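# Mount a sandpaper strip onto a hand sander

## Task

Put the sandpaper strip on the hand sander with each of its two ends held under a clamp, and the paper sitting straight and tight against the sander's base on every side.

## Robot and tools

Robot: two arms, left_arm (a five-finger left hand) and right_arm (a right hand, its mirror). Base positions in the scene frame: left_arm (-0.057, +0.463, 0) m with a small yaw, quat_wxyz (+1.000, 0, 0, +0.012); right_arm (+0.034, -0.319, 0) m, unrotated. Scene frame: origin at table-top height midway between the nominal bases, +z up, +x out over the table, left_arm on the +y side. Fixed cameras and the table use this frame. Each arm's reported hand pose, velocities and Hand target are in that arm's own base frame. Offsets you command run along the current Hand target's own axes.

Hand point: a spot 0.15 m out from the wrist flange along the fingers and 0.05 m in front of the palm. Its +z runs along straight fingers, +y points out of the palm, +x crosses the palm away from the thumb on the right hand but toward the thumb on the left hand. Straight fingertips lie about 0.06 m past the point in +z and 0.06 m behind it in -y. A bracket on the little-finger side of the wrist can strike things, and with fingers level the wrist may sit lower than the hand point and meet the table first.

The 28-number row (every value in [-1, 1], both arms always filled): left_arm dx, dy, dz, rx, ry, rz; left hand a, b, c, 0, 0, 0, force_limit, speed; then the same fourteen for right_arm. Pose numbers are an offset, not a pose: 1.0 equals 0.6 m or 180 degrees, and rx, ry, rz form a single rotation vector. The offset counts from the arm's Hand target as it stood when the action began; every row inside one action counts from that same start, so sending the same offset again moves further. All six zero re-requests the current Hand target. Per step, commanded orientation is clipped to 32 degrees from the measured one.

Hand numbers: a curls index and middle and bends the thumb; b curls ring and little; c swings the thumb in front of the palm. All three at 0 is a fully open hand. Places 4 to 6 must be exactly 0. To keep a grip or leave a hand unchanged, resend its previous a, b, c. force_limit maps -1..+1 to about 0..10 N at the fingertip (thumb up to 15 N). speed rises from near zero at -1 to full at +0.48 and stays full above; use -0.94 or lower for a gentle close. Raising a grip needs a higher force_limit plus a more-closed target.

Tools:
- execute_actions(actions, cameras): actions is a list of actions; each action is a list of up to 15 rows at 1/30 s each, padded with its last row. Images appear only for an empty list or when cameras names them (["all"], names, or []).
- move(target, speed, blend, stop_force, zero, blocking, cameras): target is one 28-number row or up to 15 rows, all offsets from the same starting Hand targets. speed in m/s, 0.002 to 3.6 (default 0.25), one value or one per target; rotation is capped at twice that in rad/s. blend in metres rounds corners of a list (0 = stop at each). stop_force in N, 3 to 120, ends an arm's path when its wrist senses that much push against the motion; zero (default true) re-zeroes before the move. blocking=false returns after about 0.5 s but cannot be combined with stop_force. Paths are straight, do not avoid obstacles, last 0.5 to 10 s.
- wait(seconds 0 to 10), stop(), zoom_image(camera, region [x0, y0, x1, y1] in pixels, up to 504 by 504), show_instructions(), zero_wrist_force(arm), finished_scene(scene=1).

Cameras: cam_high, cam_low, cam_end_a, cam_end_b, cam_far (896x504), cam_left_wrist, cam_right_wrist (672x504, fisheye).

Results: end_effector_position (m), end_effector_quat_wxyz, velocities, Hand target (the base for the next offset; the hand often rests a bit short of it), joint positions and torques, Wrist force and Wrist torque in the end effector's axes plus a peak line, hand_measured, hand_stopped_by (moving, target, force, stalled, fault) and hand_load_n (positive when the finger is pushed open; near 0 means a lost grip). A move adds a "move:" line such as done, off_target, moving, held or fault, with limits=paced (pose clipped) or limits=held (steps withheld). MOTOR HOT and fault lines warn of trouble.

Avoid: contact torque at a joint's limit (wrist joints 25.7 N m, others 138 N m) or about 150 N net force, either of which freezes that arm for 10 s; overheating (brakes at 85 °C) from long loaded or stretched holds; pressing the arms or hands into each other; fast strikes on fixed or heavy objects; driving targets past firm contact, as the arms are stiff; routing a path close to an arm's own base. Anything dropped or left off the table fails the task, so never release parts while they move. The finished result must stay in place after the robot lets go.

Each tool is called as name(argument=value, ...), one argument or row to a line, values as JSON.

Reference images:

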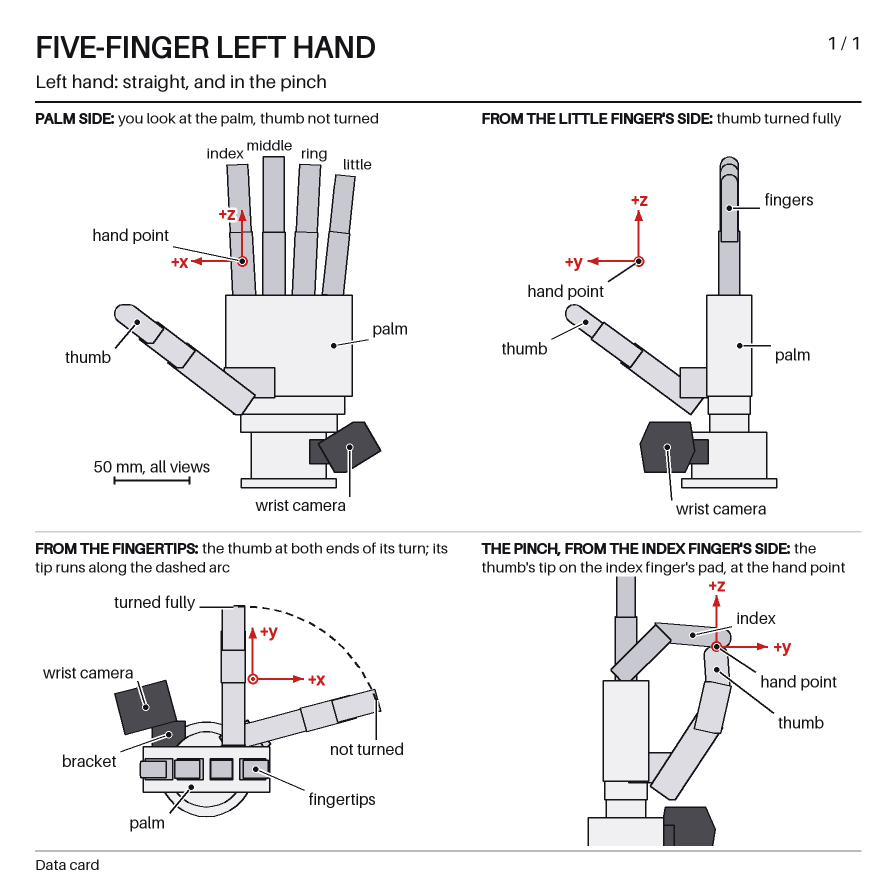

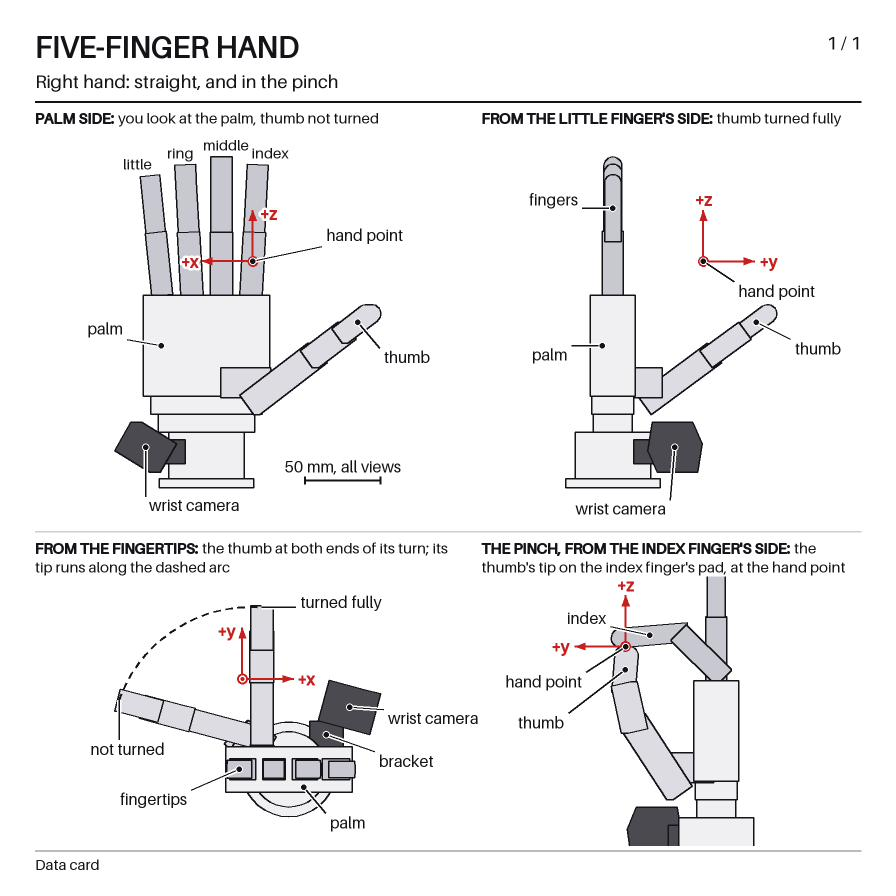

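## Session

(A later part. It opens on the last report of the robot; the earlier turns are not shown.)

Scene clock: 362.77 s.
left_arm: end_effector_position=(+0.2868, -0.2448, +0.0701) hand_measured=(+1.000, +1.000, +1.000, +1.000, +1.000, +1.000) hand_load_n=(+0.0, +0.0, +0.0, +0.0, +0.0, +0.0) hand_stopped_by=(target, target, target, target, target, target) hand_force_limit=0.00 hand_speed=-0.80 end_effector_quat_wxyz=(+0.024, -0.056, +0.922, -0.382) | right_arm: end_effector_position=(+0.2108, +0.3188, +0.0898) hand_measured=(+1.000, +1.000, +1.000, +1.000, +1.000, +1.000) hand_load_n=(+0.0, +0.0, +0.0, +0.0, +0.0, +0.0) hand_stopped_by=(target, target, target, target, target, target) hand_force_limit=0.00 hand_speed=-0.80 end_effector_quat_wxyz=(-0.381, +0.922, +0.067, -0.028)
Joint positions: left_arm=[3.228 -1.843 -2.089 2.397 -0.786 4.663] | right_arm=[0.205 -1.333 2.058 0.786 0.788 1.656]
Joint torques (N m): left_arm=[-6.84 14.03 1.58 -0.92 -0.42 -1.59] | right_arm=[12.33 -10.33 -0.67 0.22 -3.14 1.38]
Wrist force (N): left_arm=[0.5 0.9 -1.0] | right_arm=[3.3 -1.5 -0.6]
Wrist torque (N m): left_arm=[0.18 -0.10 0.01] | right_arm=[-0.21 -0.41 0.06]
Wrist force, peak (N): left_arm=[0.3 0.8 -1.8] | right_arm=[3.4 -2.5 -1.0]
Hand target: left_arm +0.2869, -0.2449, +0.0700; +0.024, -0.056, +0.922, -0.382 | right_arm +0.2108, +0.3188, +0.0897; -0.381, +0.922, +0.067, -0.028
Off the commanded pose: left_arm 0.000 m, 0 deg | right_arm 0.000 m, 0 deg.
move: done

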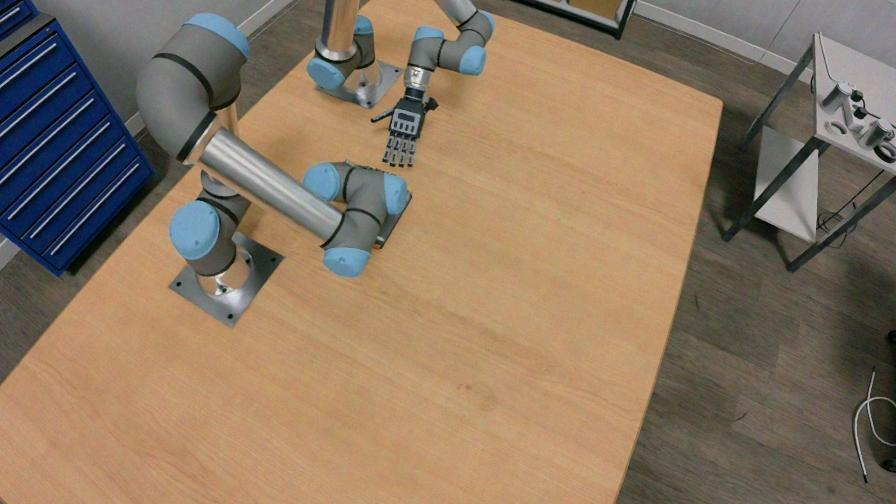

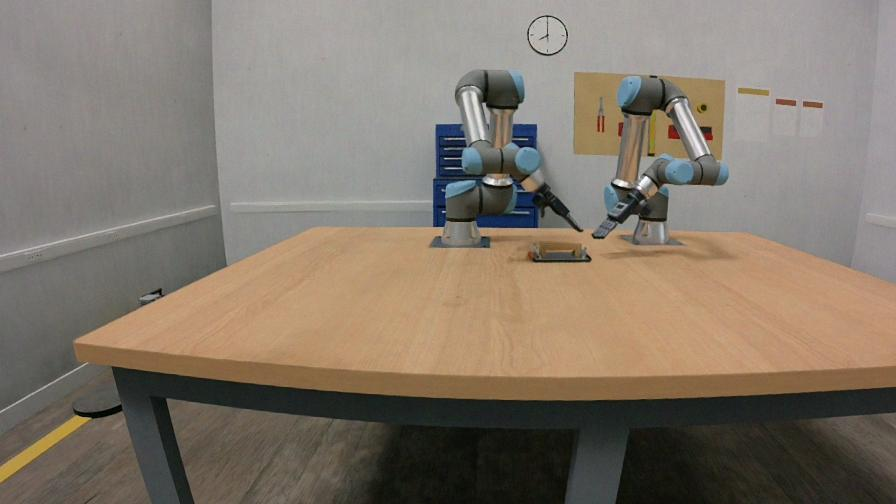

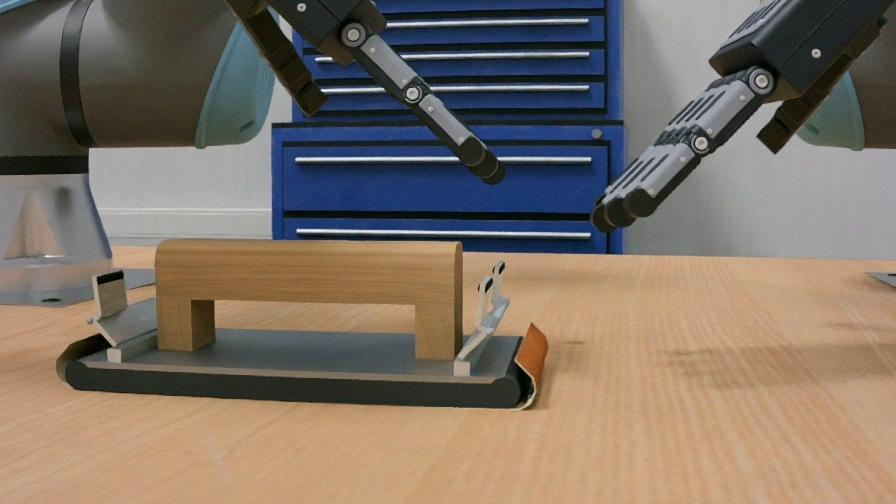

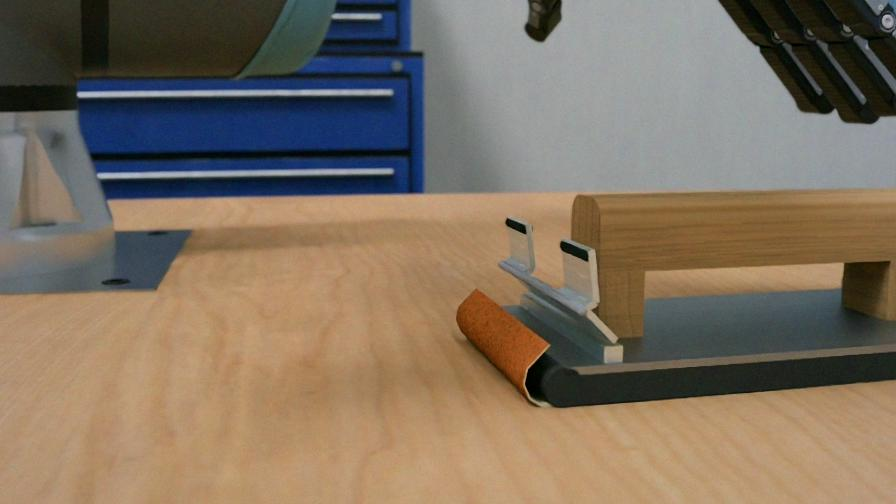

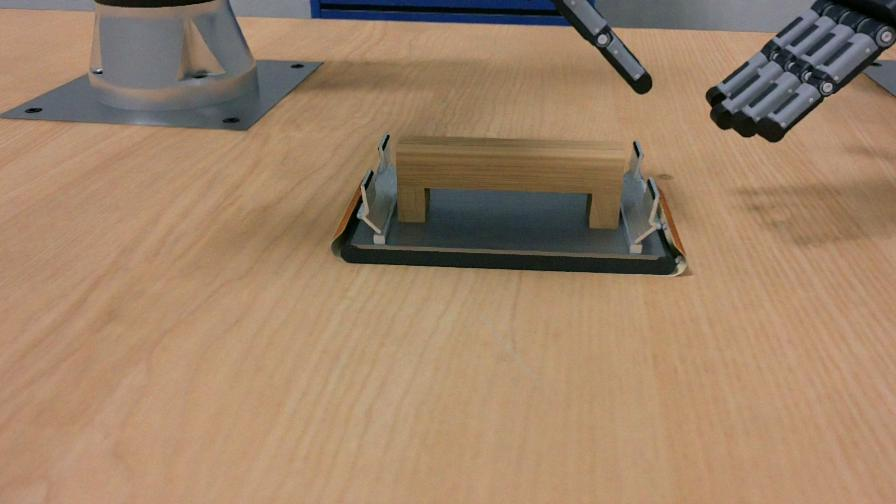

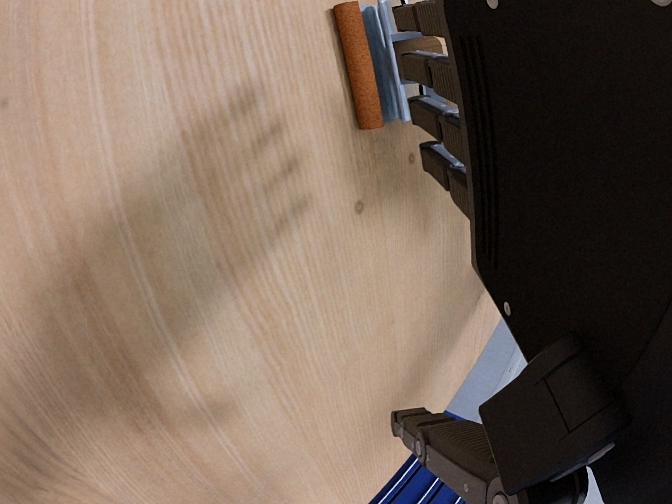

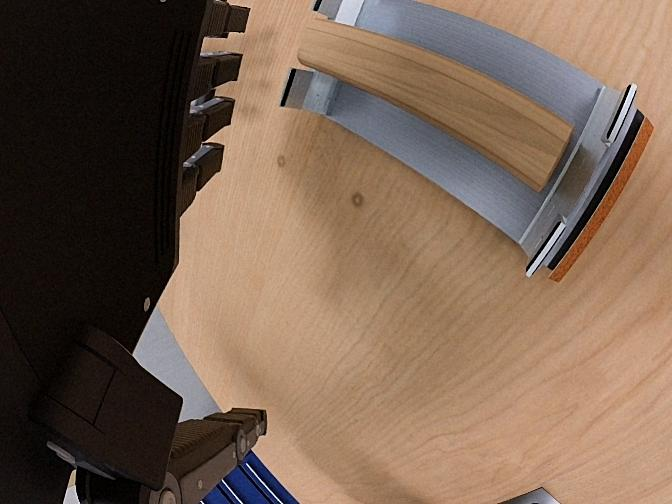

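move(
  target=[-0.0528,0.0298,0.0408,0,0.0236,0.0236, 0,0,0,0,0,0, 0,-0.8, 0.0627,0.0065,-0.0065,0,0.0236,0.0236, 0,0,0,0,0,0, 0,-0.8],
  speed=0.12,
  cameras=["all"],
)

Scene clock: 432.57 s.
left_arm: end_effector_position=(+0.3188, -0.2456, +0.0402) hand_measured=(+1.000, +1.000, +1.000, +1.000, +1.000, +1.000) hand_load_n=(+0.0, +0.0, +0.0, +0.0, +0.0, +0.0) hand_stopped_by=(target, target, target, target, target, target) hand_force_limit=0.00 hand_speed=-0.80 end_effector_quat_wxyz=(+0.004, -0.008, +0.924, -0.383) | right_arm: end_effector_position=(+0.2487, +0.3187, +0.0897) hand_measured=(+1.000, +1.000, +1.000, +1.000, +1.000, +1.000) hand_load_n=(+0.0, +0.0, +0.0, +0.0, +0.0, +0.0) hand_stopped_by=(target, target, target, target, target, target) hand_force_limit=0.00 hand_speed=-0.80 end_effector_quat_wxyz=(-0.382, +0.924, +0.018, -0.008)
Joint positions: left_arm=[3.207 -2.004 -1.983 2.368 -0.787 4.781] | right_arm=[0.175 -1.309 2.002 0.745 0.795 1.761]
Joint torques (N m): left_arm=[-6.51 18.55 18.44 -4.23 -0.23 1.47] | right_arm=[-12.64 -12.24 -25.81 -0.07 0.85 1.3]
Wrist force (N): left_arm=[0.5 0.8 -1.3] | right_arm=[2.9 -1.8 -0.7]
Wrist torque (N m): left_arm=[0.17 -0.11 -0.09] | right_arm=[-0.21 -0.40 0.02]
Wrist force, peak (N): left_arm=[0.7 0.9 -1.5] | right_arm=[3.5 -1.8 -0.6]
Hand target: left_arm +0.3189, -0.2457, +0.0401; +0.004, -0.008, +0.924, -0.383 | right_arm +0.2488, +0.3188, +0.0897; -0.382, +0.924, +0.018, -0.008
Off the commanded pose: left_arm 0.000 m, 0 deg | right_arm 0.000 m, 0 deg.
move: done

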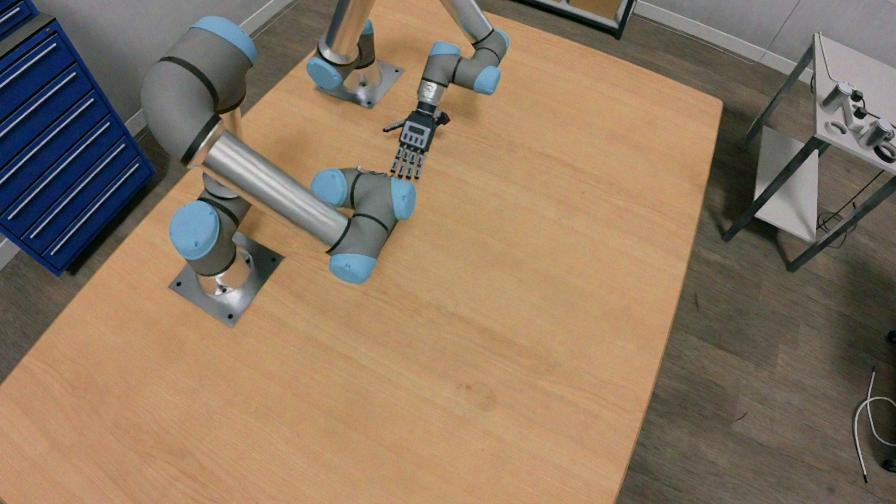

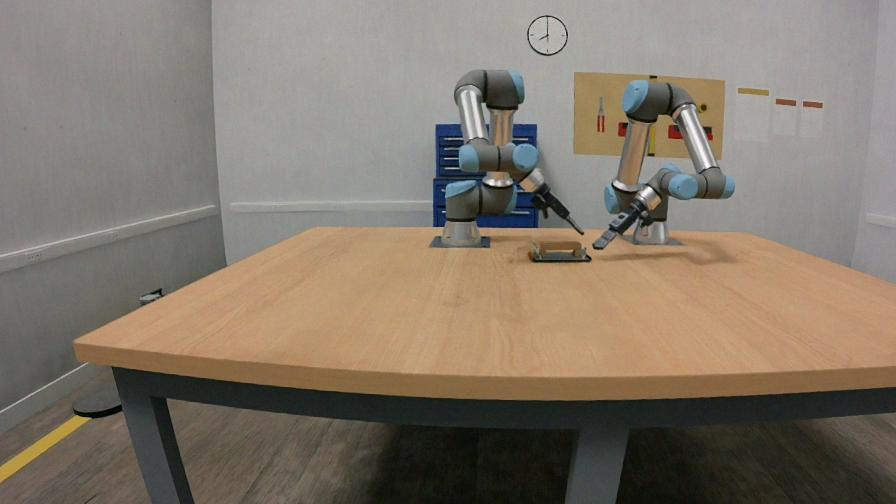

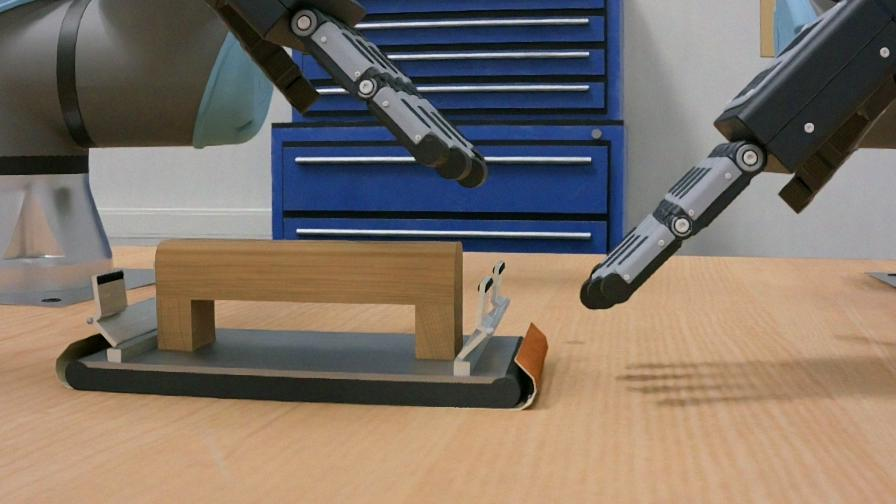

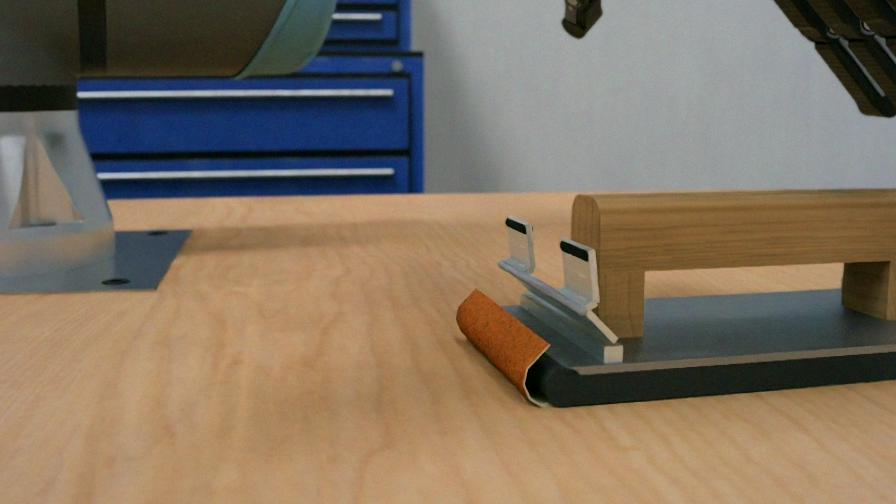

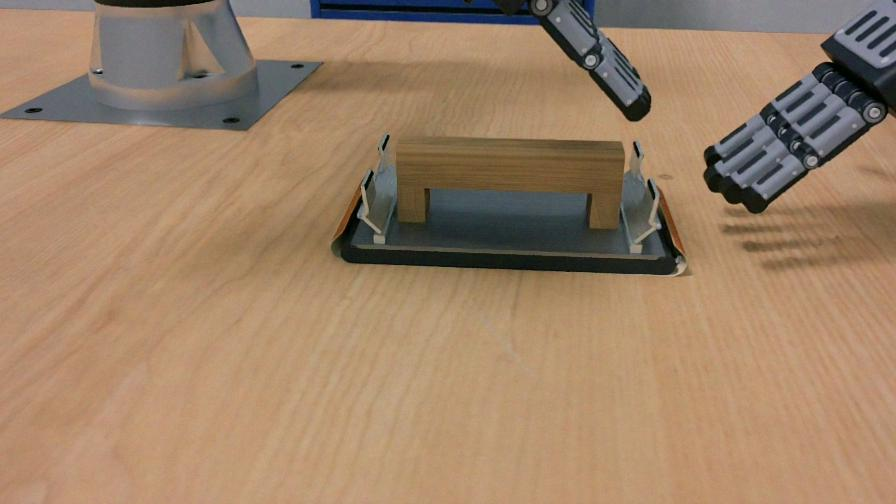

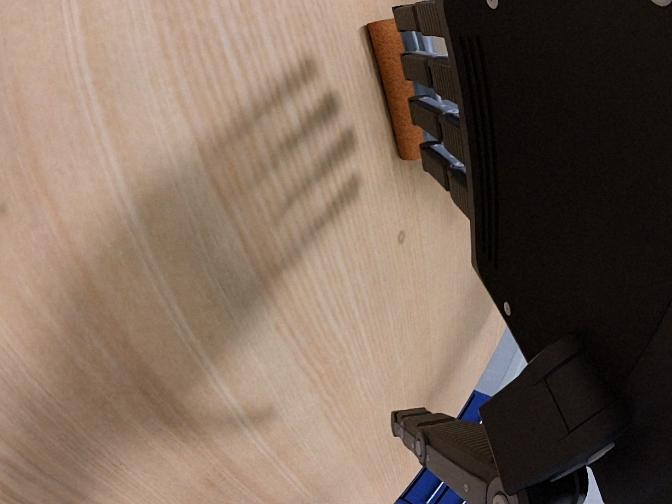

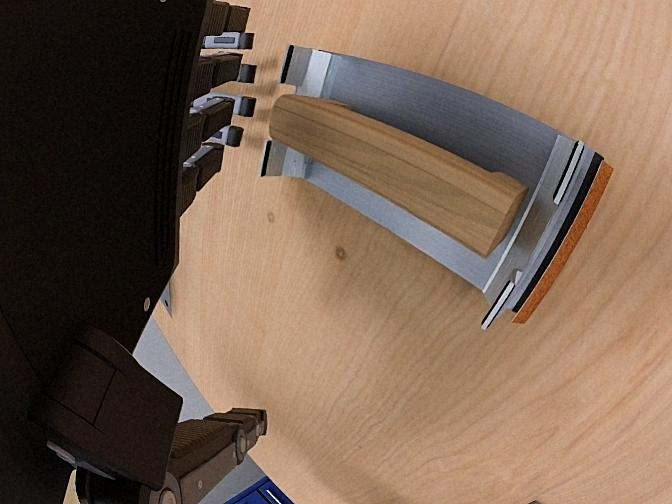

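zoom_image(
  camera="cam_end_a",
  region=[280, 0, 680, 420],
)

zoom_image(
  camera="cam_far",
  region=[510, 0, 896, 290],
)

zoom_image(
  camera="cam_right_wrist",
  region=[170, 0, 420, 220],
)

zoom_image(
  camera="cam_left_wrist",
  region=[270, 0, 520, 220],
)

Scaled by 1.200 from the camera's 896x504 image, which has a finer 1280x720 frame.

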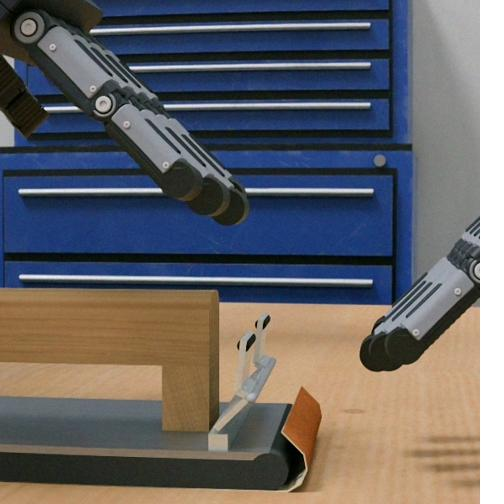

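Scaled by 1.306 from the camera's 896x504 image, which has a finer 1280x720 frame.

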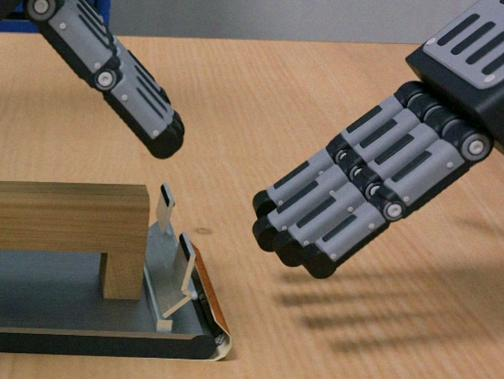

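Scaled by 2.016 from the camera's 672x504 image, which has a finer 960x720 frame.

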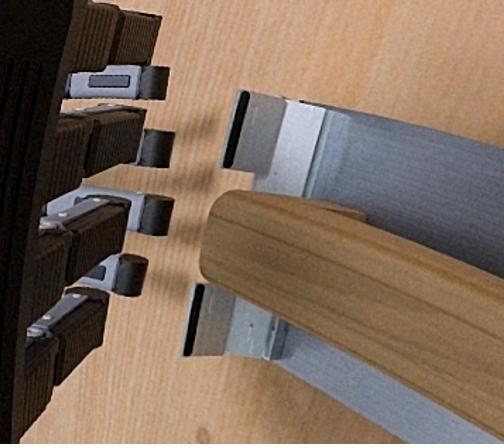

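Scaled by 2.016 from the camera's 672x504 image, which has a finer 960x720 frame.

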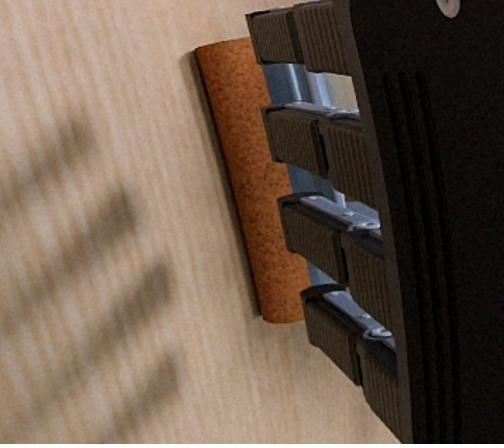

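move(
  target=[0.061,0.0325,0.0618,-0.0944,0,0, 0,0,0,0,0,0, 0,-0.8, 0.075,0.0255,0.0215,0,0,0, 0,0,0,0,0,0, 0,-0.8],
  speed=0.1,
  cameras=["cam_high","cam_end_a","cam_end_b","cam_far","cam_left_wrist","cam_right_wrist"],
)

Scene clock: 637.60 s.
left_arm: end_effector_position=(+0.3004, -0.2539, +0.0211) hand_measured=(+1.000, +1.000, +1.000, +1.000, +1.000, +1.000) hand_load_n=(+0.0, +0.0, +0.0, +0.0, +0.0, +0.0) hand_stopped_by=(target, target, target, target, target, target) hand_force_limit=0.00 hand_speed=-0.80 end_effector_quat_wxyz=(+0.003, -0.006, +0.950, -0.314) | right_arm: end_effector_position=(+0.2802, +0.3188, +0.0758) hand_measured=(+1.000, +1.000, +1.000, +1.000, +1.000, +1.000) hand_load_n=(+0.0, +0.0, +0.0, +0.0, +0.0, +0.0) hand_stopped_by=(target, target, target, target, target, target) hand_force_limit=0.00 hand_speed=-0.80 end_effector_quat_wxyz=(-0.382, +0.924, +0.018, -0.008)
Joint positions: left_arm=[3.083 -1.985 -1.982 2.452 -0.935 4.623] | right_arm=[0.159 -1.227 1.936 0.743 0.793 1.739]
Joint torques (N m): left_arm=[-0.9 25.73 11.15 -2.45 0.51 -0.51] | right_arm=[-13.1 -16.01 -25.5 4.84 -3.14 -1.25]
Wrist force (N): left_arm=[-2.4 -1.7 -10.6] | right_arm=[2.9 -2.0 -0.8]
Wrist torque (N m): left_arm=[0.82 -0.45 -0.19] | right_arm=[-0.20 -0.36 0.16]
Wrist force, peak (N): left_arm=[-24.5 -44.7 -144.0] | right_arm=[3.1 -2.1 -0.9]
Hand target: left_arm +0.3004, -0.2539, +0.0211; +0.003, -0.006, +0.950, -0.314 (not the last commanded pose) | right_arm +0.2804, +0.3188, +0.0757; -0.382, +0.924, +0.018, -0.008 (not the last commanded pose)
Off the commanded pose: left_arm 0.028 m, 9 deg | right_arm 0.015 m, 0 deg.
FORCE FAULT: contact force on the left arm reached its limit, and that arm stopped. The contact can be on any part of that arm, not only on its tool. That arm's remaining commands of this call were not run. That arm is still stopped at the end of this call. That arm stays stopped for about 10 more seconds. Until then a move that you send moves the other arm only, and its call returns only when the move has ended. Once the stop has ended, the next robot result says so. If the stop ends while you think or write, that arm runs what you send next, counted from a new Hand target: where the arm stands when the stop ends. While its stop runs, that arm, its gripper or tool too, takes no new command. Until it ends, the stop uses up actions while you think or wait. An arm that is not stopped still takes commands.
move: fault (left_arm), off_target (right_arm; braked at the fault stop of left_arm)
Images, in order (width x height): cam_high 896x504, cam_end_a 896x504, cam_end_b 896x504, cam_far 896x504, cam_left_wrist 672x504, cam_right_wrist 672x504.

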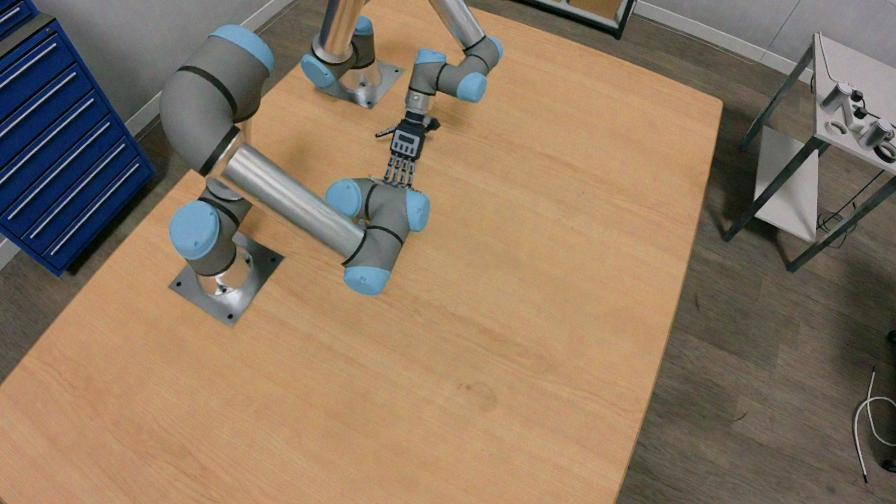

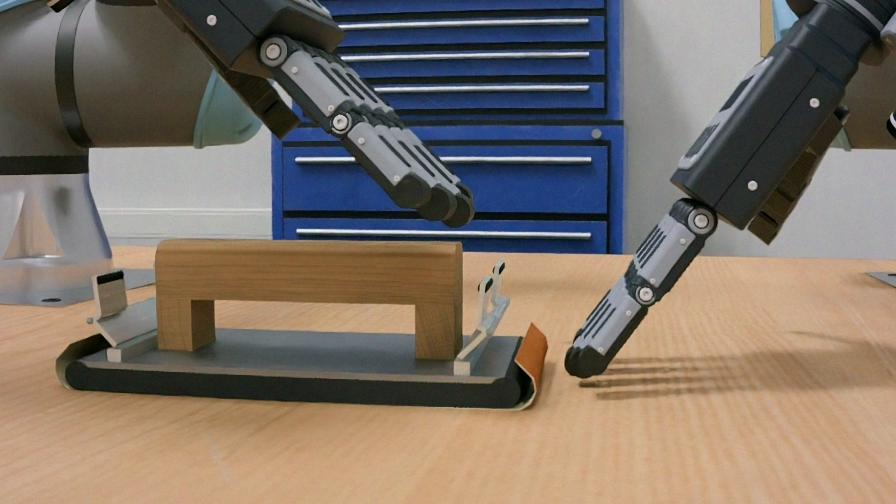

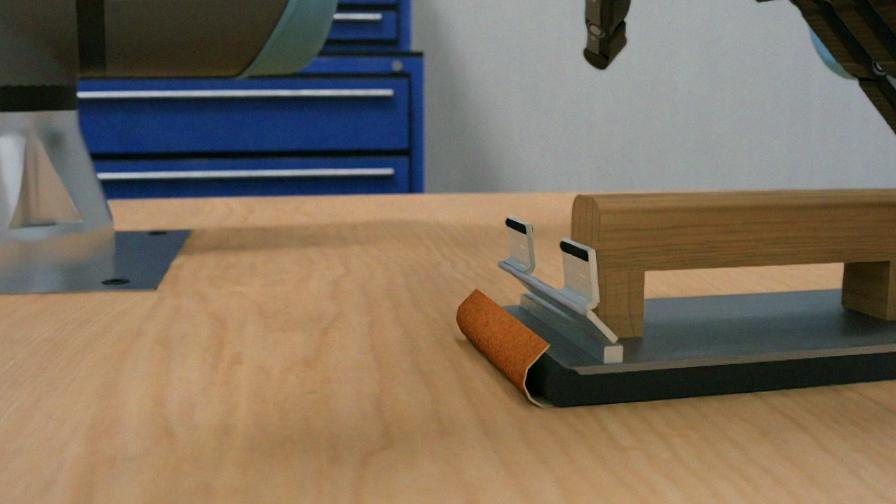

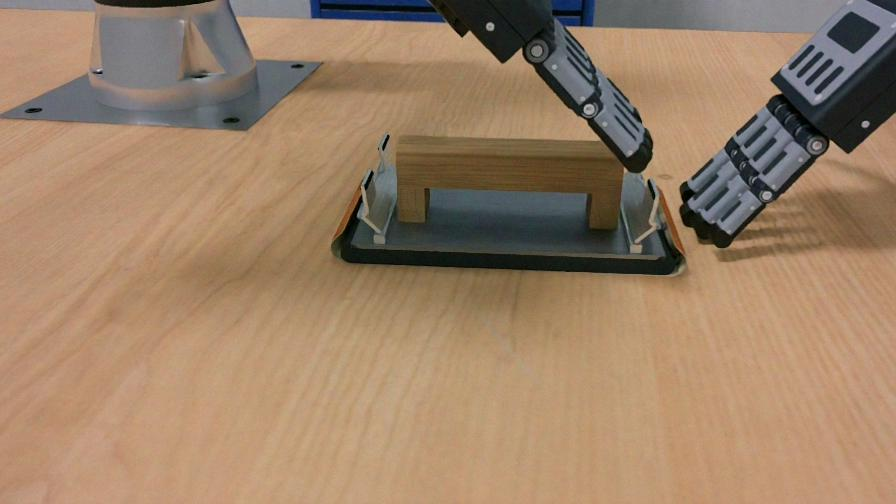

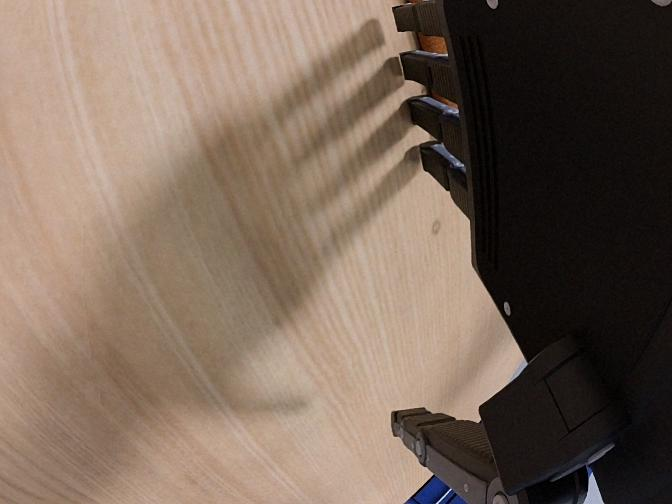

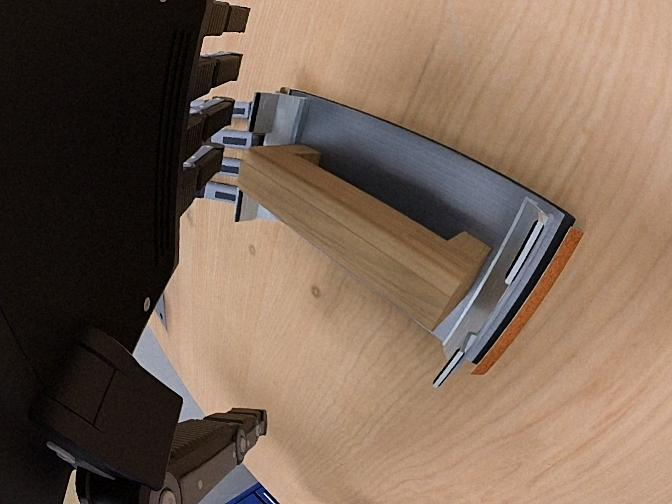

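wait(
  seconds=1,
)

zoom_image(
  camera="cam_far",
  region=[560, 60, 812, 290],
)

zoom_image(
  camera="cam_end_a",
  region=[360, 150, 680, 430],
)

Scene clock: 667.43 s.
left_arm: end_effector_position=(+0.3004, -0.2539, +0.0211) hand_measured=(+1.000, +1.000, +1.000, +1.000, +1.000, +1.000) hand_load_n=(+0.0, +0.0, +0.0, +0.0, +0.0, +0.0) hand_stopped_by=(target, target, target, target, target, target) hand_force_limit=0.00 hand_speed=-0.80 end_effector_quat_wxyz=(+0.003, -0.006, +0.950, -0.314) | right_arm: end_effector_position=(+0.2804, +0.3188, +0.0757) hand_measured=(+1.000, +1.000, +1.000, +1.000, +1.000, +1.000) hand_load_n=(+0.0, +0.0, +0.0, +0.0, +0.0, +0.0) hand_stopped_by=(target, target, target, target, target, target) hand_force_limit=0.00 hand_speed=-0.80 end_effector_quat_wxyz=(-0.382, +0.924, +0.018, -0.008)
Joint positions: left_arm=[3.083 -1.985 -1.982 2.452 -0.935 4.623] | right_arm=[0.159 -1.226 1.936 0.743 0.793 1.739]
Joint torques (N m): left_arm=[0.69 26.38 10.72 -2.45 0.63 -0.27] | right_arm=[-12.43 -15.19 -25.37 4.82 -2.9 -1.28]
Wrist force (N): left_arm=[-2.5 -1.6 -10.3] | right_arm=[2.8 -2.1 -0.6]
Wrist torque (N m): left_arm=[0.81 -0.42 -0.20] | right_arm=[-0.23 -0.37 0.15]
Wrist force, peak (N): left_arm=[-2.5 -2.0 -10.8] | right_arm=[3.3 -2.0 -0.3]
Hand target: left_arm +0.3004, -0.2539, +0.0211; +0.003, -0.006, +0.950, -0.314 (not the last commanded pose) | right_arm +0.2804, +0.3188, +0.0757; -0.382, +0.924, +0.018, -0.008 (not the last commanded pose)
Off the commanded pose: left_arm 0.028 m, 9 deg | right_arm 0.015 m, 0 deg.
FORCE FAULT, CONTINUED: the left arm's stop, for the force fault that an earlier result reported, is over. The rest of the stop counts as 19 of the actions that you can send in this scene. During its stop the left arm's controller moved it back a little. That arm's target is now where it stood when the stop ended, not its last command. That arm accepts commands again.
wait: 1.00 s; at rest from the start

Scaled by 2.000 from the camera's 896x504 image, which has a finer 1280x720 frame.
This view is cut from an older image: the scene may have changed since it was taken.

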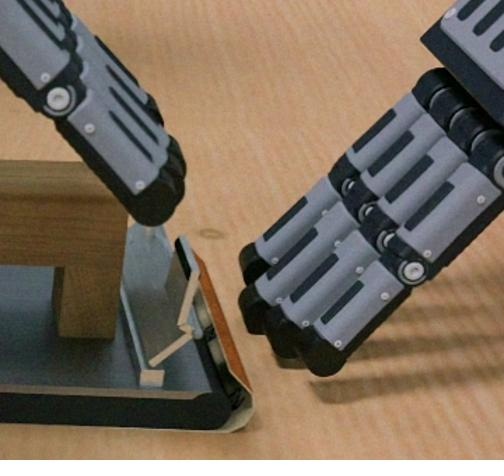

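Scaled by 1.575 from the camera's 896x504 image, which has a finer 1280x720 frame.
This view is cut from an older image: the scene may have changed since it was taken.

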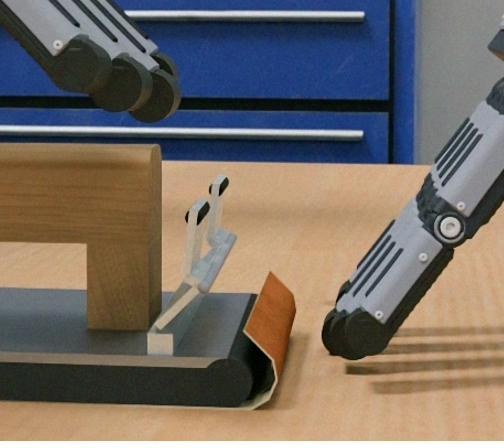

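zoom_image(
  camera="cam_right_wrist",
  region=[150, 60, 350, 240],
)

Scaled by 2.520 from the camera's 672x504 image, which has a finer 960x720 frame.
This view is cut from an older image: the scene may have changed since it was taken.

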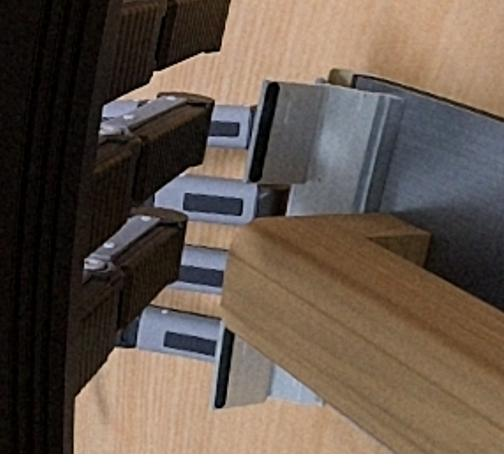

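move(
  target=[0,0,-0.005,0.141,0,0, 0,0,0,0,0,0, 0,-0.8, 0.0225,0.0147,0.0135,0,0,0, 0,0,0,0,0,0, 0,-0.8],
  speed=0.1,
  cameras=["cam_low","cam_end_a","cam_end_b","cam_far","cam_left_wrist","cam_right_wrist"],
)

Scene clock: 739.70 s.
left_arm: end_effector_position=(+0.3004, -0.2521, +0.0235) hand_measured=(+1.000, +1.000, +1.000, +1.000, +1.000, +1.000) hand_load_n=(+0.0, +0.0, +0.0, +0.0, +0.0, +0.0) hand_stopped_by=(target, target, target, target, target, target) hand_force_limit=0.00 hand_speed=-0.80 end_effector_quat_wxyz=(+0.005, -0.005, +0.857, -0.515) | right_arm: end_effector_position=(+0.2939, +0.3188, +0.0638) hand_measured=(+1.000, +1.000, +1.000, +1.000, +1.000, +1.000) hand_load_n=(+0.0, +0.0, +0.0, +0.0, +0.0, +0.0) hand_stopped_by=(target, target, target, target, target, target) hand_force_limit=0.00 hand_speed=-0.80 end_effector_quat_wxyz=(-0.382, +0.924, +0.018, -0.008)
Joint positions: left_arm=[3.374 -2.164 -2.127 2.335 -0.532 5.155] | right_arm=[0.153 -1.182 1.911 0.73 0.792 1.731]
Joint torques (N m): left_arm=[9.39 20.12 -4.22 -4.58 2.21 1.26] | right_arm=[-13.55 -16.24 -25.42 -0.03 -3.03 -1.34]
Wrist force (N): left_arm=[0.4 0.9 -1.9] | right_arm=[3.1 -2.4 -0.7]
Wrist torque (N m): left_arm=[0.22 -0.11 -0.12] | right_arm=[-0.27 -0.40 0.16]
Wrist force, peak (N): left_arm=[-2.4 -2.0 -10.8] | right_arm=[3.2 -2.3 -0.8]
Hand target: left_arm +0.3004, -0.2521, +0.0235; +0.005, -0.005, +0.857, -0.515 | right_arm +0.2939, +0.3188, +0.0638; -0.382, +0.924, +0.018, -0.008
Off the commanded pose: left_arm 0.000 m, 0 deg | right_arm 0.000 m, 0 deg.
move: done
Images, in order (width x height): cam_low 896x504, cam_end_a 896x504, cam_end_b 896x504, cam_far 896x504, cam_left_wrist 672x504, cam_right_wrist 672x504.

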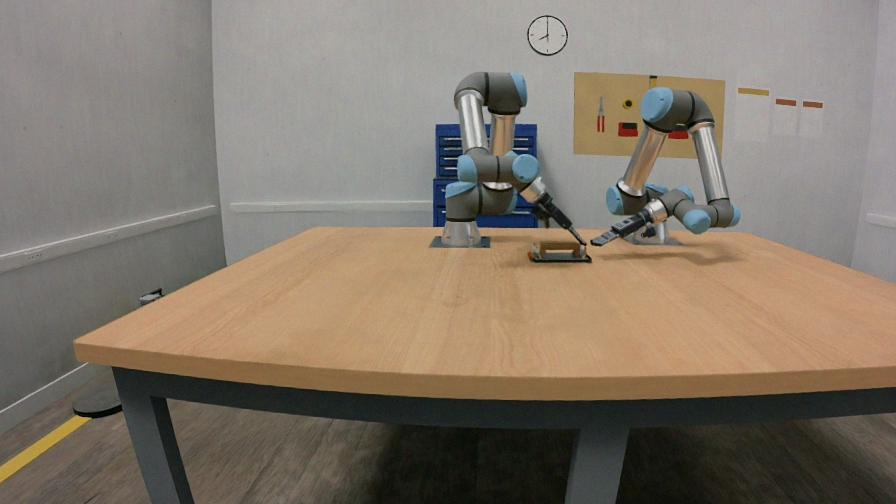

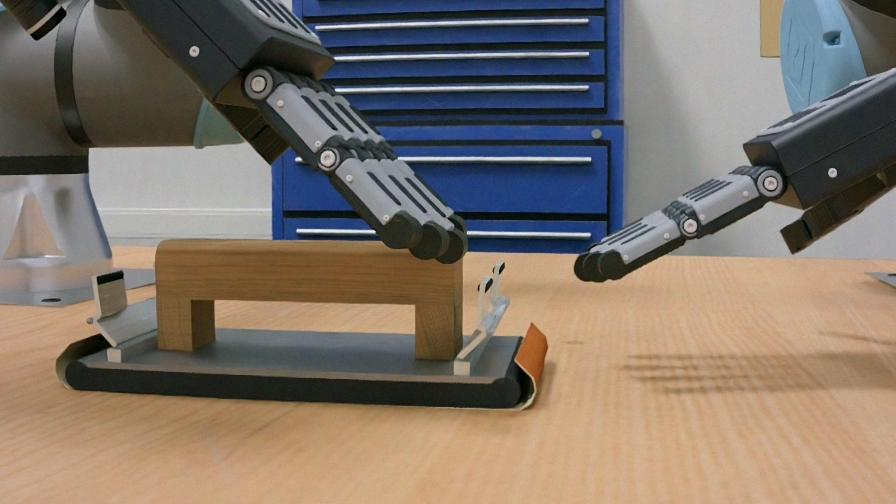

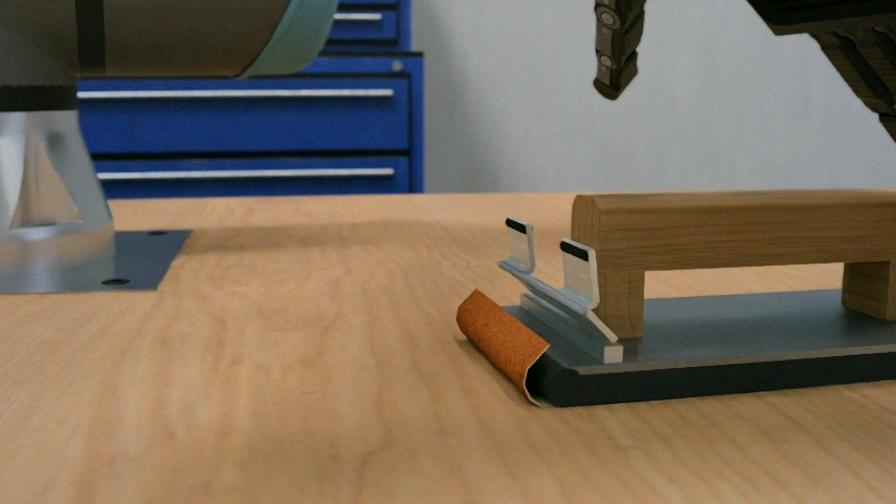

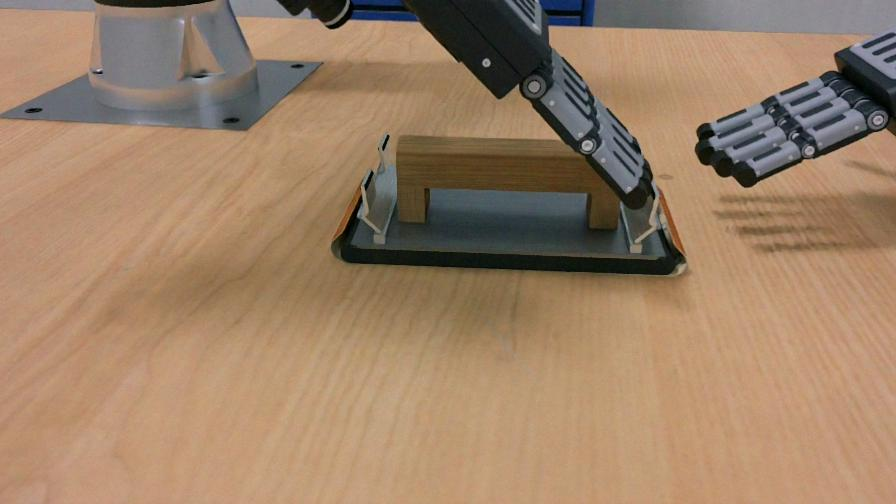

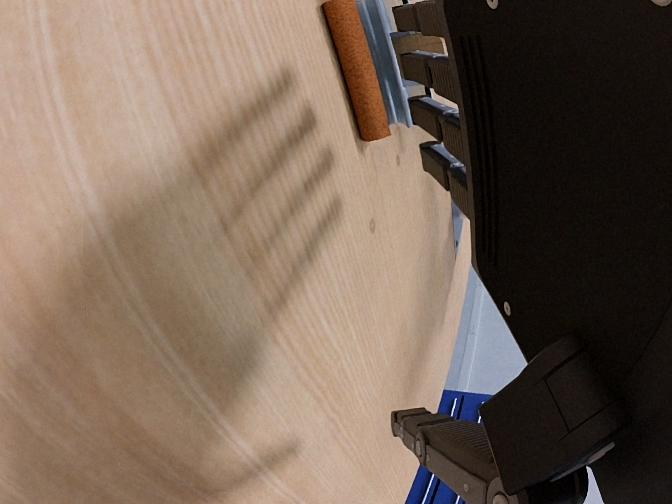

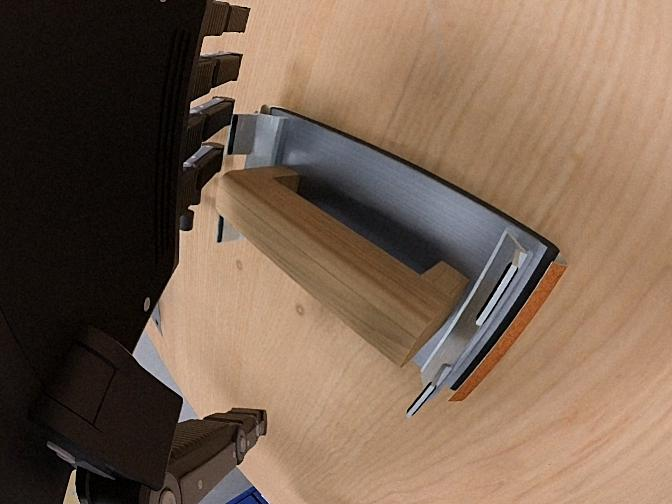

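zoom_image(
  camera="cam_end_a",
  region=[360, 150, 680, 430],
)

zoom_image(
  camera="cam_far",
  region=[560, 60, 812, 290],
)

zoom_image(
  camera="cam_right_wrist",
  region=[150, 60, 350, 240],
)

Scaled by 1.575 from the camera's 896x504 image, which has a finer 1280x720 frame.

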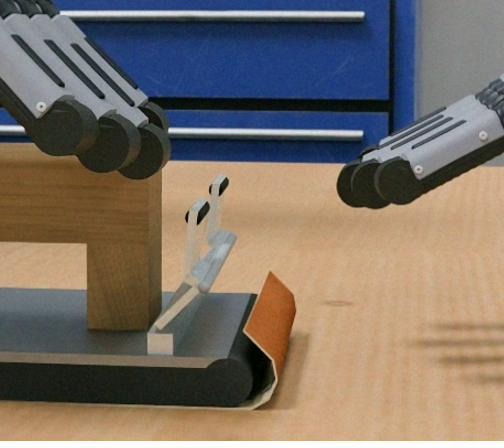

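Scaled by 2.000 from the camera's 896x504 image, which has a finer 1280x720 frame.

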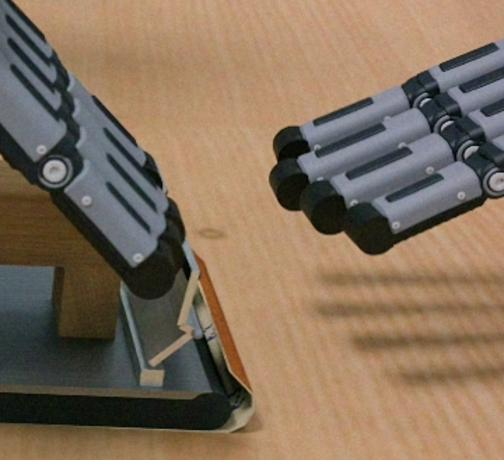

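Scaled by 2.520 from the camera's 672x504 image, which has a finer 960x720 frame.

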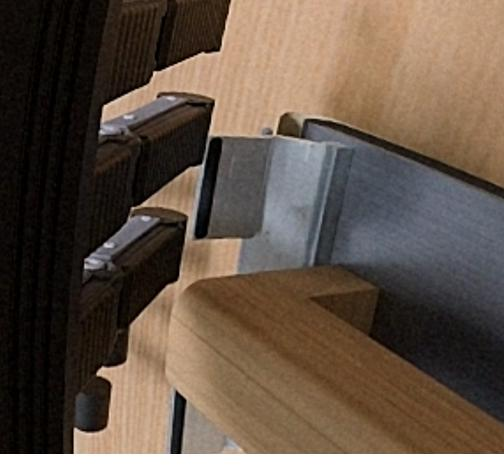

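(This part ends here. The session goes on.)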